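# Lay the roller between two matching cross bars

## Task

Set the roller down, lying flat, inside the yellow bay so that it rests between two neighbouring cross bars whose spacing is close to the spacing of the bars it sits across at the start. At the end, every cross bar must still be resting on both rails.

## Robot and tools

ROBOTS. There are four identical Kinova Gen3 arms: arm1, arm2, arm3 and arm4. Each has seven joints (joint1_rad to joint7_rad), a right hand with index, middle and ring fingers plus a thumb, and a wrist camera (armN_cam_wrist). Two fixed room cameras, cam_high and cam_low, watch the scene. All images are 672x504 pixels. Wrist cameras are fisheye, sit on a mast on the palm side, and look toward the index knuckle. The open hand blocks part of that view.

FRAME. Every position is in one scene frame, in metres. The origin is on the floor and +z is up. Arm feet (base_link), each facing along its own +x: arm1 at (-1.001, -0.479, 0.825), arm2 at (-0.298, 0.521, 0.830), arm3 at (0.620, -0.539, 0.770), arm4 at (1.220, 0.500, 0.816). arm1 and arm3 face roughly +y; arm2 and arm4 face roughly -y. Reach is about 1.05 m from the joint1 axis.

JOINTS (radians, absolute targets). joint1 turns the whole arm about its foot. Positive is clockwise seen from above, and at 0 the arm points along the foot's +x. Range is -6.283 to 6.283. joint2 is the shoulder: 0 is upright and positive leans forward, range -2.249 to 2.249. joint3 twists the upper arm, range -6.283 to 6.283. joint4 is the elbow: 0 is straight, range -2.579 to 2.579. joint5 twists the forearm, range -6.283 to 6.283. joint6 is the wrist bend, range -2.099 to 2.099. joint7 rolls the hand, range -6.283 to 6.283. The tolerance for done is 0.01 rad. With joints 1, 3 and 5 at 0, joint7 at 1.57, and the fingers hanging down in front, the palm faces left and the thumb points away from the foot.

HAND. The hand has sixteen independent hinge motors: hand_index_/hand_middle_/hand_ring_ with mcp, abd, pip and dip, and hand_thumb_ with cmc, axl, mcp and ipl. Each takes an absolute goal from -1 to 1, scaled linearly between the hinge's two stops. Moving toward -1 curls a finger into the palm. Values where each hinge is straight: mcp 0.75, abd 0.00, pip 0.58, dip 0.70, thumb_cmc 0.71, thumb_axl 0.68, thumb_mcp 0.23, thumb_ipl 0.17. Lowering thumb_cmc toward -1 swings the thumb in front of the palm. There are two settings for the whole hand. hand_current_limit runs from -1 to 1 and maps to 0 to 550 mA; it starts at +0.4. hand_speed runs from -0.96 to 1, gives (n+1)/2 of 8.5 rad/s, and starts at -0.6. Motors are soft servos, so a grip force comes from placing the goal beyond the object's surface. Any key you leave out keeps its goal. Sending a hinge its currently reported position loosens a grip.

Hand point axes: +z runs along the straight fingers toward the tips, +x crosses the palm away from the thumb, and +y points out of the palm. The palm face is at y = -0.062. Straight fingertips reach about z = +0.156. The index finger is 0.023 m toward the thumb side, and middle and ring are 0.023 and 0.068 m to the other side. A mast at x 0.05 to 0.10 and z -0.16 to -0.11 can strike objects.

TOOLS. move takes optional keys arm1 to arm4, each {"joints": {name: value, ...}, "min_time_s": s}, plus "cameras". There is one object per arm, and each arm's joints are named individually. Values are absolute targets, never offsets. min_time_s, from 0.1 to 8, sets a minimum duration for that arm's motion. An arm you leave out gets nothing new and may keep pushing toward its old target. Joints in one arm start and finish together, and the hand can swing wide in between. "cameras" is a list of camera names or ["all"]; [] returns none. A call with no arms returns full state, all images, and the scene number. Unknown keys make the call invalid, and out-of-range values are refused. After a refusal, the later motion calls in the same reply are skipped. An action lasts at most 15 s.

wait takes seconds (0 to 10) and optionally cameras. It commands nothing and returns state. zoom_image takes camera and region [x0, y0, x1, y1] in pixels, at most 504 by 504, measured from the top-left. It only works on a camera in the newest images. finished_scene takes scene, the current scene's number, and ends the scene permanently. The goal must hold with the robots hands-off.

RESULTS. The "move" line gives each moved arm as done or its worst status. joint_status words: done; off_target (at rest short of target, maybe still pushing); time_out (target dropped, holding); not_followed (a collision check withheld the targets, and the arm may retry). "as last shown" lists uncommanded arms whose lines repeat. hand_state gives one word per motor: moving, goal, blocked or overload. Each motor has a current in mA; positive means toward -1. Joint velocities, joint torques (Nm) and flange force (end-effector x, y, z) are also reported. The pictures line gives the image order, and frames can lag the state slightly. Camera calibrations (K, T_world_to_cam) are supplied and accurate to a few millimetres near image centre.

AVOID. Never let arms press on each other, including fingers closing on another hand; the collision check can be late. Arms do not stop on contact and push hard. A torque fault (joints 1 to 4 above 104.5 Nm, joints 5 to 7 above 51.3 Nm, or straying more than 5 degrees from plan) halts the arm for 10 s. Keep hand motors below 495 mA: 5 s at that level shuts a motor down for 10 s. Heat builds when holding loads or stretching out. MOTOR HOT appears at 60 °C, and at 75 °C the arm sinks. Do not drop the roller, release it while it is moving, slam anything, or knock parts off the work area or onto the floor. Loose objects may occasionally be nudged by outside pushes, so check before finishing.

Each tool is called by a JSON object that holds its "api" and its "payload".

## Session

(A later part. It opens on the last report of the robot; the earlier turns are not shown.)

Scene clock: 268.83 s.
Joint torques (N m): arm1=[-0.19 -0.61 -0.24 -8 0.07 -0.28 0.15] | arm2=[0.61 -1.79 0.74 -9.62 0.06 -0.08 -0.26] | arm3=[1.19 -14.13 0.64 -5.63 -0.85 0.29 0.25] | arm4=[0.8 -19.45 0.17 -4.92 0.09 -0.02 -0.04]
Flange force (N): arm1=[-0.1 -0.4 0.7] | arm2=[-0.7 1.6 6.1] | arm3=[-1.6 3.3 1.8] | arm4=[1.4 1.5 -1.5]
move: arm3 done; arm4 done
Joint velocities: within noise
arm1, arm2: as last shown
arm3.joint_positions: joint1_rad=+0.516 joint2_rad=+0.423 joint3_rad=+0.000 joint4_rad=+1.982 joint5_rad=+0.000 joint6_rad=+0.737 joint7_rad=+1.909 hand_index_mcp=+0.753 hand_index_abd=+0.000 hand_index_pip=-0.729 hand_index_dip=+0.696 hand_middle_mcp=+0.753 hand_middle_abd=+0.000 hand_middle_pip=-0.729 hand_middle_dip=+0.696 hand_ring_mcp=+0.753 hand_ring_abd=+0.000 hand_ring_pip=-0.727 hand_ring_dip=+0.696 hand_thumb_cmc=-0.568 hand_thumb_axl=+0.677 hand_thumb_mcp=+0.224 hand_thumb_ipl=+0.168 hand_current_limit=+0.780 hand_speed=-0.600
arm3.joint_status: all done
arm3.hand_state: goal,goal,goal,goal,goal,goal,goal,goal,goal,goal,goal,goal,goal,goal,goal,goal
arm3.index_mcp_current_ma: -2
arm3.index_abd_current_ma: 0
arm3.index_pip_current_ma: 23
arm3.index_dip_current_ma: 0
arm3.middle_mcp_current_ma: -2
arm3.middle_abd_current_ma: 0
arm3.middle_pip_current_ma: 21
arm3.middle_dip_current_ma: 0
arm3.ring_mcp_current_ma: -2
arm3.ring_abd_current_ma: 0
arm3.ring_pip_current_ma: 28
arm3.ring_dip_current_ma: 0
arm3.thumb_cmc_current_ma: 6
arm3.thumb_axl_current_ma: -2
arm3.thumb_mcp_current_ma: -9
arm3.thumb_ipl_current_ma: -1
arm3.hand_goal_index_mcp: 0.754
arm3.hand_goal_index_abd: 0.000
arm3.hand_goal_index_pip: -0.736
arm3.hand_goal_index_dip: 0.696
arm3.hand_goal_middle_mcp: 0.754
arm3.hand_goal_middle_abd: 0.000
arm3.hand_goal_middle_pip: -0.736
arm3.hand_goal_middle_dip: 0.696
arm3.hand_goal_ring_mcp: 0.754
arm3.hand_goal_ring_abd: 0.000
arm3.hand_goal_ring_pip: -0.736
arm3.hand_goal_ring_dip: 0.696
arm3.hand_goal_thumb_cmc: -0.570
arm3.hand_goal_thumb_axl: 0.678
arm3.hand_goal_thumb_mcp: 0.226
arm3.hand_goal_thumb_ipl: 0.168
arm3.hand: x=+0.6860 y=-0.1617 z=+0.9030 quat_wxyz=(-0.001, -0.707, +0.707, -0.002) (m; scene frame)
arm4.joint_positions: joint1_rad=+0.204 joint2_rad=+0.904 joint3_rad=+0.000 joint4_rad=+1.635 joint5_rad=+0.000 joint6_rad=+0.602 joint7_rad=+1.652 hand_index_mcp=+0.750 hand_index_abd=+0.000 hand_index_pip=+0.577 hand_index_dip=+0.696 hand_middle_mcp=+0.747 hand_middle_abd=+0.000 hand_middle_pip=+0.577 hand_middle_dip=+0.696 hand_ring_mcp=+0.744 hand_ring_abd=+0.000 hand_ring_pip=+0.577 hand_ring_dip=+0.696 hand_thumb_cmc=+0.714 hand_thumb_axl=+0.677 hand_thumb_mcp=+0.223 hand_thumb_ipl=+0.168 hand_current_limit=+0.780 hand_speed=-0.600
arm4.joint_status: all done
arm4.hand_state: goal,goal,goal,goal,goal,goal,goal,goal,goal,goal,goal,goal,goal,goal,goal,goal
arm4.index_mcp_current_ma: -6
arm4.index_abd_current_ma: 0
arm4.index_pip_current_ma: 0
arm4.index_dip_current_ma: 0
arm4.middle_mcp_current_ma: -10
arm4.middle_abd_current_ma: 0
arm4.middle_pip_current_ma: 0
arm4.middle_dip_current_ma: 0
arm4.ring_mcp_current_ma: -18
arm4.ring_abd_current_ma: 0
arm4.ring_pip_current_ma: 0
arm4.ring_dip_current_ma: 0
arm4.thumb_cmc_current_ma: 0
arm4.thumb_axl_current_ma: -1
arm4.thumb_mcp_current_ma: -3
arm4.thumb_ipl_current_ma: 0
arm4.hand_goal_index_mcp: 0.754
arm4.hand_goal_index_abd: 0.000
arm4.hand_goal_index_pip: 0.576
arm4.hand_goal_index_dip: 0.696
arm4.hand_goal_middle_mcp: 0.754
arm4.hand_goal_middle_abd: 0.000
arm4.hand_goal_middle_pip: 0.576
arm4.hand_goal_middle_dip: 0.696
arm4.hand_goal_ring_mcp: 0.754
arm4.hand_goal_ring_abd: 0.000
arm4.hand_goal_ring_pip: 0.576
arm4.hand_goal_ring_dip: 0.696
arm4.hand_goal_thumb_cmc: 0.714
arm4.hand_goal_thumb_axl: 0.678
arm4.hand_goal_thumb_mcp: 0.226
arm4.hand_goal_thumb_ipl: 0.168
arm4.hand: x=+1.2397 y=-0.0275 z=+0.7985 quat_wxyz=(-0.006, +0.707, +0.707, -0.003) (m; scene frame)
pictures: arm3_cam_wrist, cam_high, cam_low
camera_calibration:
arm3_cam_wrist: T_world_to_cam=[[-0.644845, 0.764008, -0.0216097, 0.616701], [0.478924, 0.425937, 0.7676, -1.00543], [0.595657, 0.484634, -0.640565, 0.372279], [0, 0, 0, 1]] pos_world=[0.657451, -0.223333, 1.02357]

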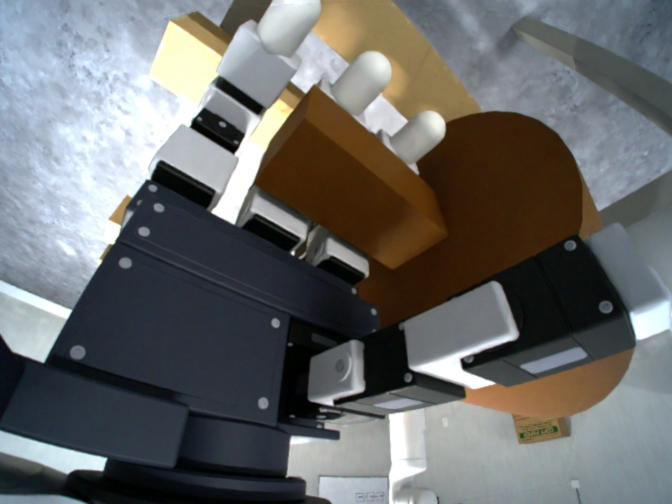

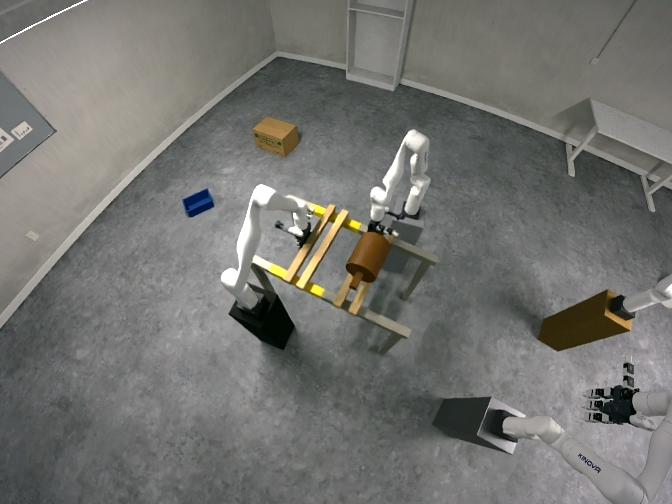

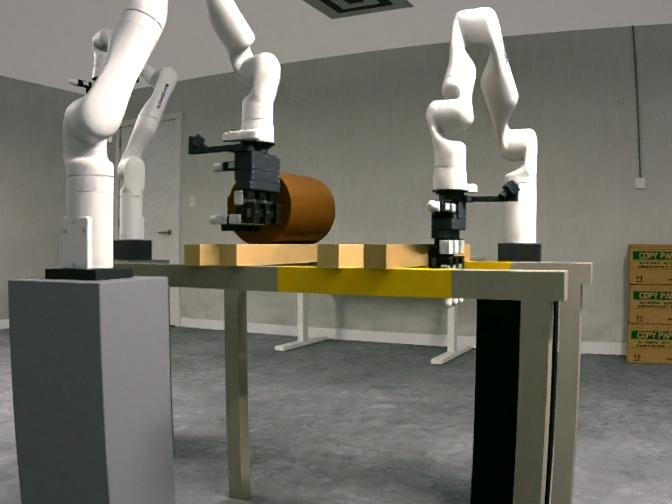

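{"api": "move", "payload": {"arm4": {"joints":{"joint1_rad":-0.0046,"joint2_rad":0.5254,"joint4_rad":1.3995,"joint6_rad":1.2167,"joint7_rad":1.4434},"min_time_s":1.5}}}

{"api": "move", "payload": {"arm4": {"joints":{"joint1_rad":1.0907,"joint2_rad":0.0841,"joint4_rad":1.7915,"joint6_rad":1.266,"joint7_rad":2.5387,"hand_index_pip":-0.737,"hand_middle_pip":-0.737,"hand_ring_pip":-0.737,"hand_thumb_cmc":-0.571},"min_time_s":2}}}

{"api": "move", "payload": {"arm4": {"joints":{"joint1_rad":1.286,"joint2_rad":0.8839,"joint4_rad":1.3206,"joint6_rad":0.9371,"joint7_rad":2.734},"min_time_s":2}}}

{"api": "move", "payload": {"arm4": {"joints":{"joint1_rad":1.1265,"joint2_rad":0.9818,"joint4_rad":1.0961,"joint6_rad":1.0637,"joint7_rad":2.5745},"min_time_s":2.5}}}

{"api": "move", "payload": {"arm4": {"joints":{"joint1_rad":1.121,"joint2_rad":0.9505,"joint4_rad":1.1117,"joint6_rad":1.0794,"joint7_rad":2.569},"min_time_s":1}, "cameras": ["arm3_cam_wrist","arm4_cam_wrist","cam_low","cam_high"]}}

Scene clock: 328.07 s.
Joint torques (N m): arm1=[-0.23 -0.57 -0.23 -7.96 0.09 -0.31 0.14] | arm2=[0.59 -1.73 0.72 -9.58 0.03 -0.05 -0.23] | arm3=[1.12 -14.16 0.61 -5.69 -0.79 0.26 0.22] | arm4=[-0.26 -17.02 -1.08 -8.02 -0.27 -0.18 -0.09]
Flange force (N): arm1=[-0.1 -0.4 0.4] | arm2=[-0.7 1.6 6.1] | arm3=[-1.4 3.0 1.9] | arm4=[1.7 -1.3 -1.0]
move: arm4 done
Joint velocities: within noise
arm1, arm2, arm3: as last shown
arm4.joint_positions: joint1_rad=-0.005 joint2_rad=+0.525 joint3_rad=+0.000 joint4_rad=+1.400 joint5_rad=+0.000 joint6_rad=+1.217 joint7_rad=+1.443 hand_index_mcp=+0.750 hand_index_abd=+0.000 hand_index_pip=+0.577 hand_index_dip=+0.696 hand_middle_mcp=+0.749 hand_middle_abd=+0.000 hand_middle_pip=+0.577 hand_middle_dip=+0.696 hand_ring_mcp=+0.748 hand_ring_abd=+0.000 hand_ring_pip=+0.577 hand_ring_dip=+0.696 hand_thumb_cmc=+0.714 hand_thumb_axl=+0.677 hand_thumb_mcp=+0.223 hand_thumb_ipl=+0.168 hand_current_limit=+0.780 hand_speed=-0.600
arm4.joint_status: all done
arm4.hand_state: goal,goal,goal,goal,goal,goal,goal,goal,goal,goal,goal,goal,goal,goal,goal,goal
arm4.index_mcp_current_ma: -5
arm4.index_abd_current_ma: 0
arm4.index_pip_current_ma: 0
arm4.index_dip_current_ma: 0
arm4.middle_mcp_current_ma: -6
arm4.middle_abd_current_ma: 0
arm4.middle_pip_current_ma: 0
arm4.middle_dip_current_ma: 0
arm4.ring_mcp_current_ma: -8
arm4.ring_abd_current_ma: 0
arm4.ring_pip_current_ma: 0
arm4.ring_dip_current_ma: 0
arm4.thumb_cmc_current_ma: 0
arm4.thumb_axl_current_ma: -1
arm4.thumb_mcp_current_ma: -4
arm4.thumb_ipl_current_ma: 0
arm4.hand_goal_index_mcp: 0.754
arm4.hand_goal_index_abd: 0.000
arm4.hand_goal_index_pip: 0.576
arm4.hand_goal_index_dip: 0.696
arm4.hand_goal_middle_mcp: 0.754
arm4.hand_goal_middle_abd: 0.000
arm4.hand_goal_middle_pip: 0.576
arm4.hand_goal_middle_dip: 0.696
arm4.hand_goal_ring_mcp: 0.754
arm4.hand_goal_ring_abd: 0.000
arm4.hand_goal_ring_pip: 0.576
arm4.hand_goal_ring_dip: 0.696
arm4.hand_goal_thumb_cmc: 0.714
arm4.hand_goal_thumb_axl: 0.678
arm4.hand_goal_thumb_mcp: 0.226
arm4.hand_goal_thumb_ipl: 0.168
arm4.hand: x=+1.3481 y=-0.0283 z=+1.0513 quat_wxyz=(-0.006, +0.707, +0.707, -0.003) (m; scene frame)
pictures: none

Scene clock: 330.57 s.
Joint torques (N m): arm1=[-0.19 -0.56 -0.24 -7.98 0.1 -0.28 0.09] | arm2=[0.58 -1.77 0.69 -9.64 0.07 -0.01 -0.22] | arm3=[1.07 -14.13 0.66 -5.61 -0.81 0.3 0.25] | arm4=[-0.2 -9.17 -1.25 -8.03 -0.26 0.07 -0.04]
Flange force (N): arm1=[0.0 -0.5 0.6] | arm2=[-0.7 1.6 6.4] | arm3=[-1.5 2.9 1.8] | arm4=[2.4 -0.6 -0.2]
move: arm4 done
Joint velocities: within noise
arm1, arm2, arm3: as last shown
arm4.joint_positions: joint1_rad=+1.091 joint2_rad=+0.084 joint3_rad=+0.000 joint4_rad=+1.791 joint5_rad=+0.000 joint6_rad=+1.266 joint7_rad=+2.539 hand_index_mcp=+0.753 hand_index_abd=+0.000 hand_index_pip=-0.727 hand_index_dip=+0.696 hand_middle_mcp=+0.753 hand_middle_abd=+0.000 hand_middle_pip=-0.728 hand_middle_dip=+0.696 hand_ring_mcp=+0.753 hand_ring_abd=+0.000 hand_ring_pip=-0.728 hand_ring_dip=+0.696 hand_thumb_cmc=-0.567 hand_thumb_axl=+0.677 hand_thumb_mcp=+0.223 hand_thumb_ipl=+0.168 hand_current_limit=+0.780 hand_speed=-0.600
arm4.joint_status: all done
arm4.hand_state: goal,goal,goal,goal,goal,goal,goal,goal,goal,goal,goal,goal,goal,goal,goal,goal
arm4.index_mcp_current_ma: 0
arm4.index_abd_current_ma: 0
arm4.index_pip_current_ma: 13
arm4.index_dip_current_ma: 0
arm4.middle_mcp_current_ma: -1
arm4.middle_abd_current_ma: 0
arm4.middle_pip_current_ma: 11
arm4.middle_dip_current_ma: 0
arm4.ring_mcp_current_ma: -1
arm4.ring_abd_current_ma: 0
arm4.ring_pip_current_ma: 11
arm4.ring_dip_current_ma: 0
arm4.thumb_cmc_current_ma: 3
arm4.thumb_axl_current_ma: -1
arm4.thumb_mcp_current_ma: -4
arm4.thumb_ipl_current_ma: 0
arm4.hand_goal_index_mcp: 0.754
arm4.hand_goal_index_abd: 0.000
arm4.hand_goal_index_pip: -0.736
arm4.hand_goal_index_dip: 0.696
arm4.hand_goal_middle_mcp: 0.754
arm4.hand_goal_middle_abd: 0.000
arm4.hand_goal_middle_pip: -0.736
arm4.hand_goal_middle_dip: 0.696
arm4.hand_goal_ring_mcp: 0.754
arm4.hand_goal_ring_abd: 0.000
arm4.hand_goal_ring_pip: -0.736
arm4.hand_goal_ring_dip: 0.696
arm4.hand_goal_thumb_cmc: -0.570
arm4.hand_goal_thumb_axl: 0.678
arm4.hand_goal_thumb_mcp: 0.226
arm4.hand_goal_thumb_ipl: 0.168
arm4.hand: x=+1.0188 y=+0.3064 z=+1.1264 quat_wxyz=(-0.006, +0.707, +0.707, -0.003) (m; scene frame)
pictures: none

Scene clock: 332.97 s.
Joint torques (N m): arm1=[-0.18 -0.58 -0.26 -7.92 0.1 -0.24 0.15] | arm2=[0.63 -1.76 0.75 -9.61 0.05 -0.07 -0.23] | arm3=[1.17 -14.14 0.64 -5.59 -0.76 0.29 0.23] | arm4=[-0.27 -20.89 -0.94 -6.88 -0.27 0.07 -0.09]
Flange force (N): arm1=[-0.2 -0.4 0.5] | arm2=[-0.7 1.8 6.1] | arm3=[-1.7 3.1 1.8] | arm4=[1.5 1.8 -1.3]
move: arm4 done
Joint velocities: within noise
arm1, arm2, arm3: as last shown
arm4.joint_positions: joint1_rad=+1.286 joint2_rad=+0.884 joint3_rad=+0.000 joint4_rad=+1.321 joint5_rad=+0.000 joint6_rad=+0.937 joint7_rad=+2.734 hand_index_mcp=+0.753 hand_index_abd=+0.000 hand_index_pip=-0.727 hand_index_dip=+0.696 hand_middle_mcp=+0.753 hand_middle_abd=+0.000 hand_middle_pip=-0.728 hand_middle_dip=+0.696 hand_ring_mcp=+0.753 hand_ring_abd=+0.000 hand_ring_pip=-0.728 hand_ring_dip=+0.696 hand_thumb_cmc=-0.567 hand_thumb_axl=+0.677 hand_thumb_mcp=+0.223 hand_thumb_ipl=+0.168 hand_current_limit=+0.780 hand_speed=-0.600
arm4.joint_status: all done
arm4.hand_state: goal,goal,goal,goal,goal,goal,goal,goal,goal,goal,goal,goal,goal,goal,goal,goal
arm4.index_mcp_current_ma: 0
arm4.index_abd_current_ma: 0
arm4.index_pip_current_ma: 13
arm4.index_dip_current_ma: 0
arm4.middle_mcp_current_ma: -1
arm4.middle_abd_current_ma: 0
arm4.middle_pip_current_ma: 11
arm4.middle_dip_current_ma: 0
arm4.ring_mcp_current_ma: -1
arm4.ring_abd_current_ma: 0
arm4.ring_pip_current_ma: 11
arm4.ring_dip_current_ma: 0
arm4.thumb_cmc_current_ma: 3
arm4.thumb_axl_current_ma: -1
arm4.thumb_mcp_current_ma: -4
arm4.thumb_ipl_current_ma: 0
arm4.hand_goal_index_mcp: 0.754
arm4.hand_goal_index_abd: 0.000
arm4.hand_goal_index_pip: -0.736
arm4.hand_goal_index_dip: 0.696
arm4.hand_goal_middle_mcp: 0.754
arm4.hand_goal_middle_abd: 0.000
arm4.hand_goal_middle_pip: -0.736
arm4.hand_goal_middle_dip: 0.696
arm4.hand_goal_ring_mcp: 0.754
arm4.hand_goal_ring_abd: 0.000
arm4.hand_goal_ring_pip: -0.736
arm4.hand_goal_ring_dip: 0.696
arm4.hand_goal_thumb_cmc: -0.570
arm4.hand_goal_thumb_axl: 0.678
arm4.hand_goal_thumb_mcp: 0.226
arm4.hand_goal_thumb_ipl: 0.168
arm4.hand: x=+0.7651 y=+0.2701 z=+0.8849 quat_wxyz=(-0.006, +0.707, +0.707, -0.003) (m; scene frame)
pictures: none

Scene clock: 335.80 s.
Joint torques (N m): arm1=[-0.15 -0.53 -0.24 -8 0.09 -0.29 0.19] | arm2=[0.59 -1.76 0.74 -9.58 0.05 -0.04 -0.21] | arm3=[1.13 -14.09 0.64 -5.6 -0.81 0.31 0.24] | arm4=[-0.16 -22.42 -0.9 -7.43 -0.26 0.11 -0.13]
Flange force (N): arm1=[0.0 -0.2 0.7] | arm2=[-0.8 1.8 6.1] | arm3=[-1.5 3.1 1.8] | arm4=[2.1 2.3 -1.3]
move: arm4 done
Joint velocities: within noise
arm1.joint_positions: joint1_rad=+0.132 joint2_rad=-0.384 joint3_rad=-0.065 joint4_rad=+1.481 joint5_rad=-0.049 joint6_rad=+1.965 joint7_rad=+1.762 hand_index_mcp=+0.753 hand_index_abd=+0.000 hand_index_pip=+0.577 hand_index_dip=+0.696 hand_middle_mcp=+0.753 hand_middle_abd=+0.000 hand_middle_pip=+0.577 hand_middle_dip=+0.696 hand_ring_mcp=+0.753 hand_ring_abd=+0.000 hand_ring_pip=+0.577 hand_ring_dip=+0.696 hand_thumb_cmc=+0.714 hand_thumb_axl=+0.677 hand_thumb_mcp=+0.224 hand_thumb_ipl=+0.168 hand_current_limit=+0.400 hand_speed=-0.600
arm1.joint_status: not commanded
arm1.hand_state: goal,goal,goal,goal,goal,goal,goal,goal,goal,goal,goal,goal,goal,goal,goal,goal
arm1.index_mcp_current_ma: -2
arm1.index_abd_current_ma: 0
arm1.index_pip_current_ma: 2
arm1.index_dip_current_ma: 0
arm1.middle_mcp_current_ma: -2
arm1.middle_abd_current_ma: 0
arm1.middle_pip_current_ma: 2
arm1.middle_dip_current_ma: 0
arm1.ring_mcp_current_ma: -2
arm1.ring_abd_current_ma: 0
arm1.ring_pip_current_ma: 2
arm1.ring_dip_current_ma: 0
arm1.thumb_cmc_current_ma: 1
arm1.thumb_axl_current_ma: -2
arm1.thumb_mcp_current_ma: -7
arm1.thumb_ipl_current_ma: -1
arm1.hand_goal_index_mcp: 0.754
arm1.hand_goal_index_abd: 0.000
arm1.hand_goal_index_pip: 0.576
arm1.hand_goal_index_dip: 0.696
arm1.hand_goal_middle_mcp: 0.754
arm1.hand_goal_middle_abd: 0.000
arm1.hand_goal_middle_pip: 0.576
arm1.hand_goal_middle_dip: 0.696
arm1.hand_goal_ring_mcp: 0.754
arm1.hand_goal_ring_abd: 0.000
arm1.hand_goal_ring_pip: 0.576
arm1.hand_goal_ring_dip: 0.696
arm1.hand_goal_thumb_cmc: 0.714
arm1.hand_goal_thumb_axl: 0.678
arm1.hand_goal_thumb_mcp: 0.226
arm1.hand_goal_thumb_ipl: 0.168
arm1.hand: x=-1.0563 y=-0.3203 z=+1.3456 quat_wxyz=(+0.028, -0.723, +0.690, +0.033) (m; scene frame)
arm2.joint_positions: joint1_rad=+0.277 joint2_rad=-0.362 joint3_rad=-0.045 joint4_rad=+1.508 joint5_rad=-0.004 joint6_rad=+1.993 joint7_rad=+1.874 hand_index_mcp=+0.753 hand_index_abd=+0.000 hand_index_pip=+0.577 hand_index_dip=+0.696 hand_middle_mcp=+0.753 hand_middle_abd=+0.000 hand_middle_pip=+0.577 hand_middle_dip=+0.696 hand_ring_mcp=+0.753 hand_ring_abd=+0.000 hand_ring_pip=+0.577 hand_ring_dip=+0.696 hand_thumb_cmc=+0.714 hand_thumb_axl=+0.677 hand_thumb_mcp=+0.224 hand_thumb_ipl=+0.168 hand_current_limit=+0.400 hand_speed=-0.600
arm2.joint_status: not commanded
arm2.hand_state: goal,goal,goal,goal,goal,goal,goal,goal,goal,goal,goal,goal,goal,goal,goal,goal
arm2.index_mcp_current_ma: -4
arm2.index_abd_current_ma: 0
arm2.index_pip_current_ma: 3
arm2.index_dip_current_ma: 0
arm2.middle_mcp_current_ma: -4
arm2.middle_abd_current_ma: 0
arm2.middle_pip_current_ma: 3
arm2.middle_dip_current_ma: 0
arm2.ring_mcp_current_ma: -4
arm2.ring_abd_current_ma: 0
arm2.ring_pip_current_ma: 3
arm2.ring_dip_current_ma: 0
arm2.thumb_cmc_current_ma: 1
arm2.thumb_axl_current_ma: -4
arm2.thumb_mcp_current_ma: -14
arm2.thumb_ipl_current_ma: -2
arm2.hand_goal_index_mcp: 0.754
arm2.hand_goal_index_abd: 0.000
arm2.hand_goal_index_pip: 0.576
arm2.hand_goal_index_dip: 0.696
arm2.hand_goal_middle_mcp: 0.754
arm2.hand_goal_middle_abd: 0.000
arm2.hand_goal_middle_pip: 0.576
arm2.hand_goal_middle_dip: 0.696
arm2.hand_goal_ring_mcp: 0.754
arm2.hand_goal_ring_abd: 0.000
arm2.hand_goal_ring_pip: 0.576
arm2.hand_goal_ring_dip: 0.696
arm2.hand_goal_thumb_cmc: 0.714
arm2.hand_goal_thumb_axl: 0.678
arm2.hand_goal_thumb_mcp: 0.226
arm2.hand_goal_thumb_ipl: 0.168
arm2.hand: x=-0.2749 y=+0.3741 z=+1.3361 quat_wxyz=(-0.004, +0.708, +0.706, -0.004) (m; scene frame)
arm3: as last shown
arm4.joint_positions: joint1_rad=+1.127 joint2_rad=+0.982 joint3_rad=+0.000 joint4_rad=+1.096 joint5_rad=+0.000 joint6_rad=+1.064 joint7_rad=+2.575 hand_index_mcp=+0.753 hand_index_abd=+0.000 hand_index_pip=-0.727 hand_index_dip=+0.696 hand_middle_mcp=+0.753 hand_middle_abd=+0.000 hand_middle_pip=-0.728 hand_middle_dip=+0.696 hand_ring_mcp=+0.753 hand_ring_abd=+0.000 hand_ring_pip=-0.728 hand_ring_dip=+0.696 hand_thumb_cmc=-0.567 hand_thumb_axl=+0.677 hand_thumb_mcp=+0.223 hand_thumb_ipl=+0.168 hand_current_limit=+0.780 hand_speed=-0.600
arm4.joint_status: all done
arm4.hand_state: goal,goal,goal,goal,goal,goal,goal,goal,goal,goal,goal,goal,goal,goal,goal,goal
arm4.index_mcp_current_ma: 0
arm4.index_abd_current_ma: 0
arm4.index_pip_current_ma: 13
arm4.index_dip_current_ma: 0
arm4.middle_mcp_current_ma: -1
arm4.middle_abd_current_ma: 0
arm4.middle_pip_current_ma: 11
arm4.middle_dip_current_ma: 0
arm4.ring_mcp_current_ma: -1
arm4.ring_abd_current_ma: 0
arm4.ring_pip_current_ma: 11
arm4.ring_dip_current_ma: 0
arm4.thumb_cmc_current_ma: 3
arm4.thumb_axl_current_ma: -1
arm4.thumb_mcp_current_ma: -4
arm4.thumb_ipl_current_ma: 0
arm4.hand_goal_index_mcp: 0.754
arm4.hand_goal_index_abd: 0.000
arm4.hand_goal_index_pip: -0.736
arm4.hand_goal_index_dip: 0.696
arm4.hand_goal_middle_mcp: 0.754
arm4.hand_goal_middle_abd: 0.000
arm4.hand_goal_middle_pip: -0.736
arm4.hand_goal_middle_dip: 0.696
arm4.hand_goal_ring_mcp: 0.754
arm4.hand_goal_ring_abd: 0.000
arm4.hand_goal_ring_pip: -0.736
arm4.hand_goal_ring_dip: 0.696
arm4.hand_goal_thumb_cmc: -0.570
arm4.hand_goal_thumb_axl: 0.678
arm4.hand_goal_thumb_mcp: 0.226
arm4.hand_goal_thumb_ipl: 0.168
arm4.hand: x=+0.7661 y=+0.1621 z=+0.8849 quat_wxyz=(-0.006, +0.707, +0.707, -0.003) (m; scene frame)
pictures: none

Scene clock: 337.10 s.
Joint torques (N m): arm1=[-0.15 -0.56 -0.21 -8 0.07 -0.25 0.12] | arm2=[0.62 -1.79 0.73 -9.59 0.08 -0.04 -0.23] | arm3=[1.12 -14.16 0.6 -5.65 -0.84 0.27 0.25] | arm4=[-0.2 -22.19 -0.97 -7.38 -0.25 0.1 -0.06]
Flange force (N): arm1=[-0.1 -0.4 0.8] | arm2=[-0.9 1.7 6.1] | arm3=[-1.6 3.0 1.9] | arm4=[1.7 1.7 -1.3]
move: arm4 done
Joint velocities: within noise
arm1, arm2, arm3: as last shown
arm4.joint_positions: joint1_rad=+1.121 joint2_rad=+0.951 joint3_rad=+0.000 joint4_rad=+1.112 joint5_rad=+0.000 joint6_rad=+1.079 joint7_rad=+2.569 hand_index_mcp=+0.753 hand_index_abd=+0.000 hand_index_pip=-0.727 hand_index_dip=+0.696 hand_middle_mcp=+0.753 hand_middle_abd=+0.000 hand_middle_pip=-0.728 hand_middle_dip=+0.696 hand_ring_mcp=+0.753 hand_ring_abd=+0.000 hand_ring_pip=-0.728 hand_ring_dip=+0.696 hand_thumb_cmc=-0.567 hand_thumb_axl=+0.677 hand_thumb_mcp=+0.223 hand_thumb_ipl=+0.168 hand_current_limit=+0.780 hand_speed=-0.600
arm4.joint_status: all done
arm4.hand_state: goal,goal,goal,goal,goal,goal,goal,goal,goal,goal,goal,goal,goal,goal,goal,goal
arm4.index_mcp_current_ma: 0
arm4.index_abd_current_ma: 0
arm4.index_pip_current_ma: 13
arm4.index_dip_current_ma: 0
arm4.middle_mcp_current_ma: -1
arm4.middle_abd_current_ma: 0
arm4.middle_pip_current_ma: 11
arm4.middle_dip_current_ma: 0
arm4.ring_mcp_current_ma: -1
arm4.ring_abd_current_ma: 0
arm4.ring_pip_current_ma: 11
arm4.ring_dip_current_ma: 0
arm4.thumb_cmc_current_ma: 3
arm4.thumb_axl_current_ma: -1
arm4.thumb_mcp_current_ma: -4
arm4.thumb_ipl_current_ma: 0
arm4.hand_goal_index_mcp: 0.754
arm4.hand_goal_index_abd: 0.000
arm4.hand_goal_index_pip: -0.736
arm4.hand_goal_index_dip: 0.696
arm4.hand_goal_middle_mcp: 0.754
arm4.hand_goal_middle_abd: 0.000
arm4.hand_goal_middle_pip: -0.736
arm4.hand_goal_middle_dip: 0.696
arm4.hand_goal_ring_mcp: 0.754
arm4.hand_goal_ring_abd: 0.000
arm4.hand_goal_ring_pip: -0.736
arm4.hand_goal_ring_dip: 0.696
arm4.hand_goal_thumb_cmc: -0.570
arm4.hand_goal_thumb_axl: 0.678
arm4.hand_goal_thumb_mcp: 0.226
arm4.hand_goal_thumb_ipl: 0.168
arm4.hand: x=+0.7723 y=+0.1619 z=+0.9000 quat_wxyz=(-0.006, +0.707, +0.707, -0.003) (m; scene frame)
pictures: arm3_cam_wrist, arm4_cam_wrist, cam_high, cam_low
camera_calibration:
arm3_cam_wrist: T_world_to_cam=[[-0.6448, 0.764045, -0.0216589, 0.616665], [0.478949, 0.425958, 0.767572, -1.00537], [0.595685, 0.484557, -0.640596, 0.372335], [0, 0, 0, 1]] pos_world=[0.657351, -0.223332, 1.02357]
arm4_cam_wrist: T_world_to_cam=[[0.606511, -0.794336, 0.0342735, -0.343672], [-0.516045, -0.360498, 0.777006, -0.302516], [-0.604849, -0.488949, -0.628559, 1.24035], [0, 0, 0, 1]] pos_world=[0.802553, 0.224421, 1.02647]

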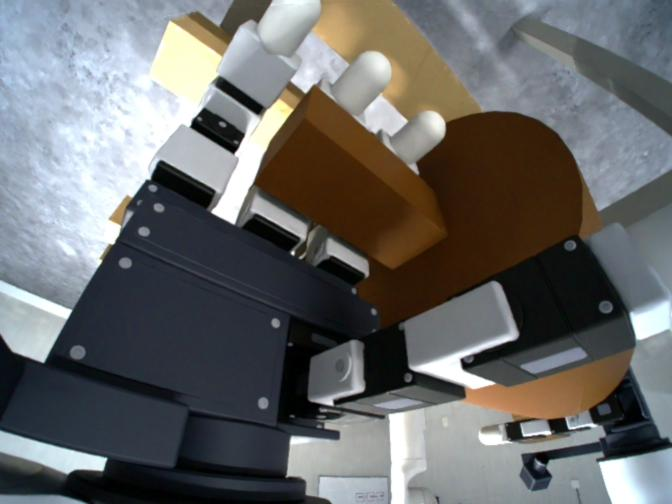

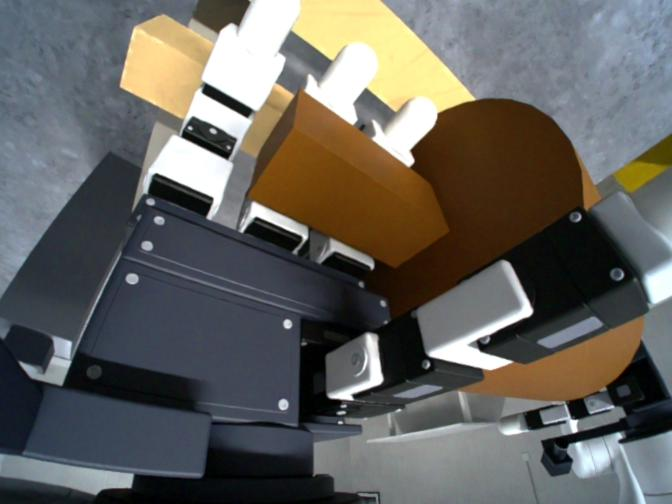

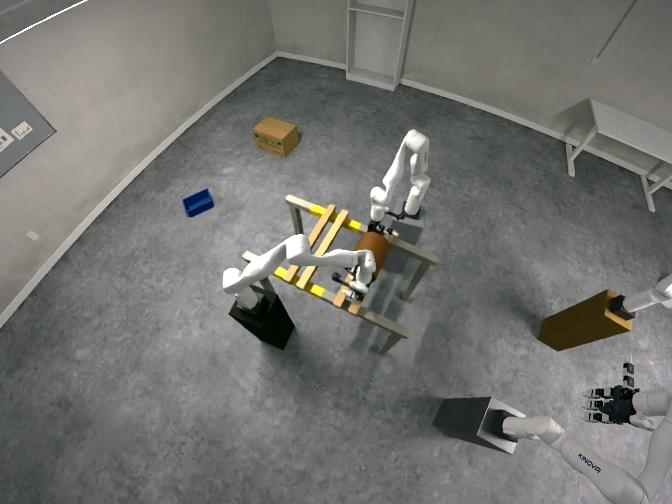

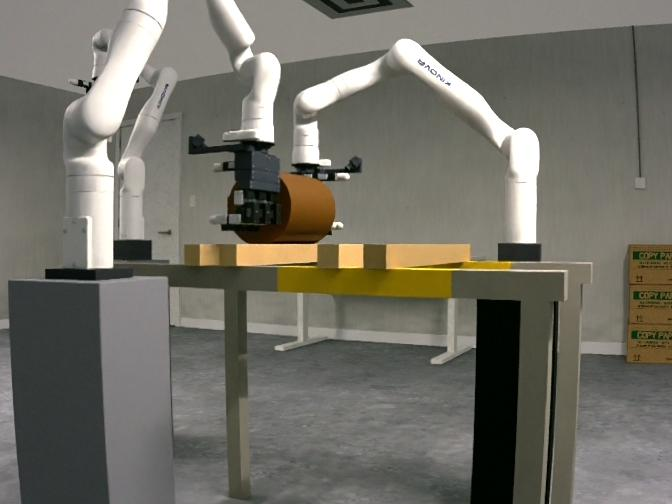

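{"api": "move", "payload": {"arm4": {"joints":{"joint1_rad":1.121,"joint2_rad":0.8989,"joint4_rad":1.0661,"joint6_rad":1.1766,"joint7_rad":2.569},"min_time_s":2.5}, "arm3": {"joints":{"joint1_rad":0.5163,"joint2_rad":0.3480,"joint4_rad":1.9232,"joint6_rad":0.8704,"joint7_rad":1.9091},"min_time_s":2.5}}}

{"api": "move", "payload": {"arm4": {"joints":{"hand_thumb_mcp":-0.337,"hand_thumb_ipl":-0.373}}, "arm3": {"joints":{"hand_thumb_mcp":-0.337,"hand_thumb_ipl":-0.373}}, "cameras": ["arm3_cam_wrist","arm4_cam_wrist","cam_low"]}}

Scene clock: 351.70 s.
Joint torques (N m): arm1=[-0.17 -0.61 -0.27 -7.96 0.1 -0.26 0.13] | arm2=[0.61 -1.77 0.76 -9.56 0.04 -0.07 -0.22] | arm3=[1.51 -18.13 0.85 -8.17 -0.77 0.99 0.38] | arm4=[1.28 -29.33 0.12 -10.72 0.2 0.57 -0.01]
Flange force (N): arm1=[-0.2 -0.5 0.6] | arm2=[-0.9 1.8 5.9] | arm3=[-4.6 3.2 14.1] | arm4=[-0.9 2.1 11.3]
move: arm3 done; arm4 done
Joint velocities: within noise
arm1, arm2: as last shown
arm3.joint_positions: joint1_rad=+0.516 joint2_rad=+0.348 joint3_rad=+0.000 joint4_rad=+1.923 joint5_rad=+0.000 joint6_rad=+0.870 joint7_rad=+1.909 hand_index_mcp=+0.775 hand_index_abd=+0.001 hand_index_pip=-0.708 hand_index_dip=+0.697 hand_middle_mcp=+0.778 hand_middle_abd=+0.001 hand_middle_pip=-0.710 hand_middle_dip=+0.698 hand_ring_mcp=+0.753 hand_ring_abd=+0.000 hand_ring_pip=-0.727 hand_ring_dip=+0.696 hand_thumb_cmc=-0.568 hand_thumb_axl=+0.677 hand_thumb_mcp=+0.224 hand_thumb_ipl=+0.168 hand_current_limit=+0.780 hand_speed=-0.600
arm3.joint_status: all done
arm3.hand_state: blocked,goal,blocked,goal,blocked,goal,blocked,goal,goal,goal,goal,goal,goal,goal,goal,goal
arm3.index_mcp_current_ma: 81
arm3.index_abd_current_ma: 1
arm3.index_pip_current_ma: 102
arm3.index_dip_current_ma: 2
arm3.middle_mcp_current_ma: 92
arm3.middle_abd_current_ma: 1
arm3.middle_pip_current_ma: 93
arm3.middle_dip_current_ma: 6
arm3.ring_mcp_current_ma: -2
arm3.ring_abd_current_ma: 0
arm3.ring_pip_current_ma: 28
arm3.ring_dip_current_ma: 0
arm3.thumb_cmc_current_ma: 6
arm3.thumb_axl_current_ma: -2
arm3.thumb_mcp_current_ma: -9
arm3.thumb_ipl_current_ma: -1
arm3.hand_goal_index_mcp: 0.754
arm3.hand_goal_index_abd: 0.000
arm3.hand_goal_index_pip: -0.736
arm3.hand_goal_index_dip: 0.696
arm3.hand_goal_middle_mcp: 0.754
arm3.hand_goal_middle_abd: 0.000
arm3.hand_goal_middle_pip: -0.736
arm3.hand_goal_middle_dip: 0.696
arm3.hand_goal_ring_mcp: 0.754
arm3.hand_goal_ring_abd: 0.000
arm3.hand_goal_ring_pip: -0.736
arm3.hand_goal_ring_dip: 0.696
arm3.hand_goal_thumb_cmc: -0.570
arm3.hand_goal_thumb_axl: 0.678
arm3.hand_goal_thumb_mcp: 0.226
arm3.hand_goal_thumb_ipl: 0.168
arm3.hand: x=+0.6859 y=-0.1616 z=+0.9450 quat_wxyz=(-0.001, -0.707, +0.707, -0.002) (m; scene frame)
arm4.joint_positions: joint1_rad=+1.121 joint2_rad=+0.899 joint3_rad=+0.000 joint4_rad=+1.066 joint5_rad=+0.000 joint6_rad=+1.177 joint7_rad=+2.569 hand_index_mcp=+0.763 hand_index_abd=+0.005 hand_index_pip=-0.718 hand_index_dip=+0.696 hand_middle_mcp=+0.773 hand_middle_abd=+0.007 hand_middle_pip=-0.711 hand_middle_dip=+0.696 hand_ring_mcp=+0.753 hand_ring_abd=+0.000 hand_ring_pip=-0.728 hand_ring_dip=+0.696 hand_thumb_cmc=-0.567 hand_thumb_axl=+0.677 hand_thumb_mcp=+0.223 hand_thumb_ipl=+0.168 hand_current_limit=+0.780 hand_speed=-0.600
arm4.joint_status: all done
arm4.hand_state: goal,goal,goal,goal,goal,goal,blocked,goal,goal,goal,goal,goal,goal,goal,goal,goal
arm4.index_mcp_current_ma: 15
arm4.index_abd_current_ma: 5
arm4.index_pip_current_ma: 34
arm4.index_dip_current_ma: 0
arm4.middle_mcp_current_ma: 40
arm4.middle_abd_current_ma: 8
arm4.middle_pip_current_ma: 52
arm4.middle_dip_current_ma: 0
arm4.ring_mcp_current_ma: -1
arm4.ring_abd_current_ma: 0
arm4.ring_pip_current_ma: 11
arm4.ring_dip_current_ma: 0
arm4.thumb_cmc_current_ma: 3
arm4.thumb_axl_current_ma: -1
arm4.thumb_mcp_current_ma: -4
arm4.thumb_ipl_current_ma: 0
arm4.hand_goal_index_mcp: 0.754
arm4.hand_goal_index_abd: 0.000
arm4.hand_goal_index_pip: -0.736
arm4.hand_goal_index_dip: 0.696
arm4.hand_goal_middle_mcp: 0.754
arm4.hand_goal_middle_abd: 0.000
arm4.hand_goal_middle_pip: -0.736
arm4.hand_goal_middle_dip: 0.696
arm4.hand_goal_ring_mcp: 0.754
arm4.hand_goal_ring_abd: 0.000
arm4.hand_goal_ring_pip: -0.736
arm4.hand_goal_ring_dip: 0.696
arm4.hand_goal_thumb_cmc: -0.570
arm4.hand_goal_thumb_axl: 0.678
arm4.hand_goal_thumb_mcp: 0.226
arm4.hand_goal_thumb_ipl: 0.168
arm4.hand: x=+0.7729 y=+0.1617 z=+0.9449 quat_wxyz=(-0.006, +0.707, +0.707, -0.003) (m; scene frame)
pictures: none

Scene clock: 352.63 s.
Joint torques (N m): arm1=[-0.18 -0.58 -0.24 -7.94 0.08 -0.27 0.15] | arm2=[0.6 -1.77 0.69 -9.57 0.05 -0.05 -0.23] | arm3=[1.68 -18.46 1.03 -8.76 -0.94 0.59 0.19] | arm4=[0.97 -29.26 -0.16 -10.88 -0.11 0.45 -0.14]
Flange force (N): arm1=[-0.2 -0.4 0.5] | arm2=[-0.8 1.5 6.0] | arm3=[-3.9 3.5 14.3] | arm4=[0.1 2.3 11.2]
move: arm3 off_target; arm4 off_target
Joint velocities: within noise
arm1, arm2: as last shown
arm3.joint_positions: joint1_rad=+0.516 joint2_rad=+0.348 joint3_rad=+0.000 joint4_rad=+1.923 joint5_rad=+0.000 joint6_rad=+0.870 joint7_rad=+1.909 hand_index_mcp=+0.780 hand_index_abd=+0.001 hand_index_pip=-0.708 hand_index_dip=+0.697 hand_middle_mcp=+0.785 hand_middle_abd=+0.001 hand_middle_pip=-0.710 hand_middle_dip=+0.698 hand_ring_mcp=+0.753 hand_ring_abd=+0.000 hand_ring_pip=-0.727 hand_ring_dip=+0.696 hand_thumb_cmc=-0.568 hand_thumb_axl=+0.677 hand_thumb_mcp=-0.282 hand_thumb_ipl=-0.326 hand_current_limit=+0.780 hand_speed=-0.600
arm3.joint_status: hand_thumb_mcp off_target (ended at -0.282, target -0.337); hand_thumb_ipl off_target (ended at -0.326, target -0.373)
arm3.hand_state: blocked,goal,blocked,goal,blocked,goal,blocked,goal,goal,goal,goal,goal,goal,goal,blocked,blocked
arm3.index_mcp_current_ma: 98
arm3.index_abd_current_ma: 1
arm3.index_pip_current_ma: 102
arm3.index_dip_current_ma: 2
arm3.middle_mcp_current_ma: 120
arm3.middle_abd_current_ma: 1
arm3.middle_pip_current_ma: 93
arm3.middle_dip_current_ma: 6
arm3.ring_mcp_current_ma: -2
arm3.ring_abd_current_ma: 0
arm3.ring_pip_current_ma: 28
arm3.ring_dip_current_ma: 0
arm3.thumb_cmc_current_ma: 6
arm3.thumb_axl_current_ma: -2
arm3.thumb_mcp_current_ma: 284
arm3.thumb_ipl_current_ma: 249
arm3.hand_goal_index_mcp: 0.754
arm3.hand_goal_index_abd: 0.000
arm3.hand_goal_index_pip: -0.736
arm3.hand_goal_index_dip: 0.696
arm3.hand_goal_middle_mcp: 0.754
arm3.hand_goal_middle_abd: 0.000
arm3.hand_goal_middle_pip: -0.736
arm3.hand_goal_middle_dip: 0.696
arm3.hand_goal_ring_mcp: 0.754
arm3.hand_goal_ring_abd: 0.000
arm3.hand_goal_ring_pip: -0.736
arm3.hand_goal_ring_dip: 0.696
arm3.hand_goal_thumb_cmc: -0.570
arm3.hand_goal_thumb_axl: 0.678
arm3.hand_goal_thumb_mcp: -0.336
arm3.hand_goal_thumb_ipl: -0.372
arm3.hand: x=+0.6859 y=-0.1617 z=+0.9450 quat_wxyz=(-0.001, -0.707, +0.707, -0.002) (m; scene frame)
arm4.joint_positions: joint1_rad=+1.121 joint2_rad=+0.899 joint3_rad=+0.000 joint4_rad=+1.066 joint5_rad=+0.000 joint6_rad=+1.177 joint7_rad=+2.569 hand_index_mcp=+0.767 hand_index_abd=+0.005 hand_index_pip=-0.718 hand_index_dip=+0.696 hand_middle_mcp=+0.778 hand_middle_abd=+0.007 hand_middle_pip=-0.711 hand_middle_dip=+0.696 hand_ring_mcp=+0.753 hand_ring_abd=+0.000 hand_ring_pip=-0.728 hand_ring_dip=+0.696 hand_thumb_cmc=-0.568 hand_thumb_axl=+0.677 hand_thumb_mcp=-0.300 hand_thumb_ipl=-0.338 hand_current_limit=+0.780 hand_speed=-0.600
arm4.joint_status: hand_thumb_mcp off_target (ended at -0.300, target -0.337); hand_thumb_ipl off_target (ended at -0.338, target -0.373)
arm4.hand_state: goal,goal,goal,goal,blocked,goal,blocked,goal,goal,goal,goal,goal,goal,goal,blocked,blocked
arm4.index_mcp_current_ma: 24
arm4.index_abd_current_ma: 5
arm4.index_pip_current_ma: 34
arm4.index_dip_current_ma: 0
arm4.middle_mcp_current_ma: 53
arm4.middle_abd_current_ma: 8
arm4.middle_pip_current_ma: 52
arm4.middle_dip_current_ma: 0
arm4.ring_mcp_current_ma: -1
arm4.ring_abd_current_ma: 0
arm4.ring_pip_current_ma: 11
arm4.ring_dip_current_ma: 0
arm4.thumb_cmc_current_ma: 2
arm4.thumb_axl_current_ma: -1
arm4.thumb_mcp_current_ma: 118
arm4.thumb_ipl_current_ma: 116
arm4.hand_goal_index_mcp: 0.754
arm4.hand_goal_index_abd: 0.000
arm4.hand_goal_index_pip: -0.736
arm4.hand_goal_index_dip: 0.696
arm4.hand_goal_middle_mcp: 0.754
arm4.hand_goal_middle_abd: 0.000
arm4.hand_goal_middle_pip: -0.736
arm4.hand_goal_middle_dip: 0.696
arm4.hand_goal_ring_mcp: 0.754
arm4.hand_goal_ring_abd: 0.000
arm4.hand_goal_ring_pip: -0.736
arm4.hand_goal_ring_dip: 0.696
arm4.hand_goal_thumb_cmc: -0.570
arm4.hand_goal_thumb_axl: 0.678
arm4.hand_goal_thumb_mcp: -0.336
arm4.hand_goal_thumb_ipl: -0.372
arm4.hand: x=+0.7729 y=+0.1617 z=+0.9449 quat_wxyz=(-0.006, +0.707, +0.707, -0.003) (m; scene frame)
pictures: arm3_cam_wrist, arm4_cam_wrist, cam_low
camera_calibration:
arm3_cam_wrist: T_world_to_cam=[[-0.644883, 0.763977, -0.0215682, 0.61752], [0.478953, 0.42596, 0.767569, -1.03768], [0.595592, 0.484662, -0.640603, 0.399397], [0, 0, 0, 1]] pos_world=[0.657351, -0.223333, 1.06567]
arm4_cam_wrist: T_world_to_cam=[[0.606427, -0.7944, 0.0342715, -0.345511], [-0.516153, -0.360502, 0.776933, -0.337016], [-0.60484, -0.488843, -0.62865, 1.26889], [0, 0, 0, 1]] pos_world=[0.803053, 0.22432, 1.07137]

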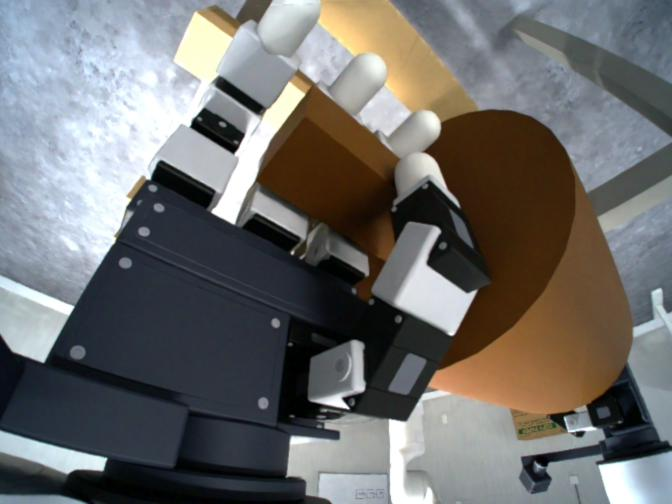

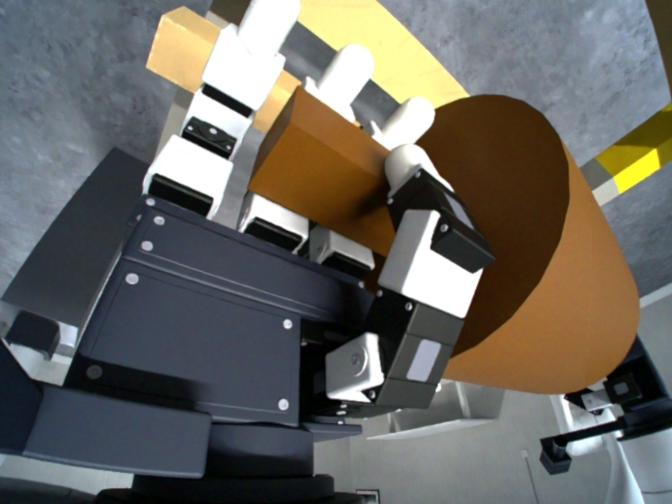

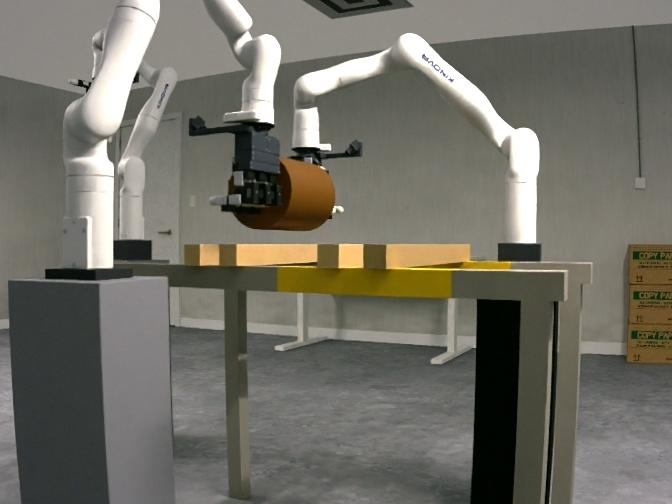

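{"api": "move", "payload": {"arm3": {"joints":{"joint1_rad":0.7536,"joint2_rad":0.4531,"joint4_rad":1.7490,"joint6_rad":0.9395,"joint7_rad":2.1464},"min_time_s":2.5}, "arm4": {"joints":{"joint1_rad":1.0102,"joint2_rad":0.6994,"joint4_rad":1.4792,"joint6_rad":0.9630,"joint7_rad":2.4582},"min_time_s":2.5}, "cameras": ["cam_low"]}}

{"api": "move", "payload": {"arm3": {"joints":{"joint1_rad":0.9337,"joint2_rad":0.5960,"joint4_rad":1.4913,"joint6_rad":1.0543,"joint7_rad":2.3265},"min_time_s":2.5}, "arm4": {"joints":{"joint1_rad":0.8569,"joint2_rad":0.5450,"joint4_rad":1.7837,"joint6_rad":0.8129,"joint7_rad":2.3049},"min_time_s":2.5}}}

{"api": "move", "payload": {"arm3": {"joints":{"joint1_rad":1.0643,"joint2_rad":0.7755,"joint4_rad":1.1444,"joint6_rad":1.2217,"joint7_rad":2.4571},"min_time_s":2.5}, "arm4": {"joints":{"joint1_rad":0.6506,"joint2_rad":0.4257,"joint4_rad":2.0047,"joint6_rad":0.7112,"joint7_rad":2.0986},"min_time_s":2.5}, "cameras": ["cam_low","cam_high"]}}

Scene clock: 411.20 s.
Joint torques (N m): arm1=[-0.19 -0.64 -0.28 -7.95 0.07 -0.26 0.11] | arm2=[0.66 -1.79 0.72 -9.6 0.08 -0.02 -0.24] | arm3=[2.4 -20.89 1.87 -8.26 -0.33 1.33 0.35] | arm4=[1.76 -24.78 0.72 -9.04 0.42 0.89 -0.01]
Flange force (N): arm1=[-0.2 -0.7 0.5] | arm2=[-0.8 1.6 6.2] | arm3=[-6.6 2.8 14.0] | arm4=[-2.5 1.7 11.6]
move: arm3 done; arm4 done
Joint velocities: within noise
arm1, arm2: as last shown
arm3.joint_positions: joint1_rad=+0.754 joint2_rad=+0.453 joint3_rad=+0.000 joint4_rad=+1.749 joint5_rad=+0.000 joint6_rad=+0.940 joint7_rad=+2.146 hand_index_mcp=+0.780 hand_index_abd=+0.001 hand_index_pip=-0.708 hand_index_dip=+0.697 hand_middle_mcp=+0.787 hand_middle_abd=+0.001 hand_middle_pip=-0.710 hand_middle_dip=+0.698 hand_ring_mcp=+0.753 hand_ring_abd=+0.000 hand_ring_pip=-0.727 hand_ring_dip=+0.696 hand_thumb_cmc=-0.571 hand_thumb_axl=+0.677 hand_thumb_mcp=-0.283 hand_thumb_ipl=-0.342 hand_current_limit=+0.780 hand_speed=-0.600
arm3.joint_status: all done
arm3.hand_state: blocked,goal,blocked,goal,blocked,goal,blocked,goal,goal,goal,goal,goal,goal,goal,blocked,blocked
arm3.index_mcp_current_ma: 101
arm3.index_abd_current_ma: 3
arm3.index_pip_current_ma: 102
arm3.index_dip_current_ma: 2
arm3.middle_mcp_current_ma: 130
arm3.middle_abd_current_ma: 3
arm3.middle_pip_current_ma: 93
arm3.middle_dip_current_ma: 6
arm3.ring_mcp_current_ma: -2
arm3.ring_abd_current_ma: 0
arm3.ring_pip_current_ma: 28
arm3.ring_dip_current_ma: 0
arm3.thumb_cmc_current_ma: -4
arm3.thumb_axl_current_ma: -3
arm3.thumb_mcp_current_ma: 278
arm3.thumb_ipl_current_ma: 153
arm3.hand_goal_index_mcp: 0.754
arm3.hand_goal_index_abd: 0.000
arm3.hand_goal_index_pip: -0.736
arm3.hand_goal_index_dip: 0.696
arm3.hand_goal_middle_mcp: 0.754
arm3.hand_goal_middle_abd: 0.000
arm3.hand_goal_middle_pip: -0.736
arm3.hand_goal_middle_dip: 0.696
arm3.hand_goal_ring_mcp: 0.754
arm3.hand_goal_ring_abd: 0.000
arm3.hand_goal_ring_pip: -0.736
arm3.hand_goal_ring_dip: 0.696
arm3.hand_goal_thumb_cmc: -0.570
arm3.hand_goal_thumb_axl: 0.678
arm3.hand_goal_thumb_mcp: -0.336
arm3.hand_goal_thumb_ipl: -0.372
arm3.hand: x=+0.7943 y=-0.1616 z=+0.9450 quat_wxyz=(-0.001, -0.707, +0.707, -0.002) (m; scene frame)
arm4.joint_positions: joint1_rad=+1.010 joint2_rad=+0.699 joint3_rad=+0.000 joint4_rad=+1.479 joint5_rad=+0.000 joint6_rad=+0.963 joint7_rad=+2.458 hand_index_mcp=+0.769 hand_index_abd=+0.005 hand_index_pip=-0.718 hand_index_dip=+0.696 hand_middle_mcp=+0.780 hand_middle_abd=+0.006 hand_middle_pip=-0.711 hand_middle_dip=+0.696 hand_ring_mcp=+0.753 hand_ring_abd=+0.000 hand_ring_pip=-0.728 hand_ring_dip=+0.696 hand_thumb_cmc=-0.569 hand_thumb_axl=+0.681 hand_thumb_mcp=-0.300 hand_thumb_ipl=-0.347 hand_current_limit=+0.780 hand_speed=-0.600
arm4.joint_status: all done
arm4.hand_state: goal,goal,goal,goal,blocked,goal,blocked,goal,goal,goal,goal,goal,goal,goal,blocked,blocked
arm4.index_mcp_current_ma: 29
arm4.index_abd_current_ma: 5
arm4.index_pip_current_ma: 34
arm4.index_dip_current_ma: 0
arm4.middle_mcp_current_ma: 59
arm4.middle_abd_current_ma: 7
arm4.middle_pip_current_ma: 52
arm4.middle_dip_current_ma: 0
arm4.ring_mcp_current_ma: -1
arm4.ring_abd_current_ma: 0
arm4.ring_pip_current_ma: 11
arm4.ring_dip_current_ma: 0
arm4.thumb_cmc_current_ma: 0
arm4.thumb_axl_current_ma: 4
arm4.thumb_mcp_current_ma: 118
arm4.thumb_ipl_current_ma: 78
arm4.hand_goal_index_mcp: 0.754
arm4.hand_goal_index_abd: 0.000
arm4.hand_goal_index_pip: -0.736
arm4.hand_goal_index_dip: 0.696
arm4.hand_goal_middle_mcp: 0.754
arm4.hand_goal_middle_abd: 0.000
arm4.hand_goal_middle_pip: -0.736
arm4.hand_goal_middle_dip: 0.696
arm4.hand_goal_ring_mcp: 0.754
arm4.hand_goal_ring_abd: 0.000
arm4.hand_goal_ring_pip: -0.736
arm4.hand_goal_ring_dip: 0.696
arm4.hand_goal_thumb_cmc: -0.570
arm4.hand_goal_thumb_axl: 0.678
arm4.hand_goal_thumb_mcp: -0.336
arm4.hand_goal_thumb_ipl: -0.372
arm4.hand: x=+0.8812 y=+0.1619 z=+0.9449 quat_wxyz=(-0.006, +0.707, +0.707, -0.003) (m; scene frame)
pictures: cam_low

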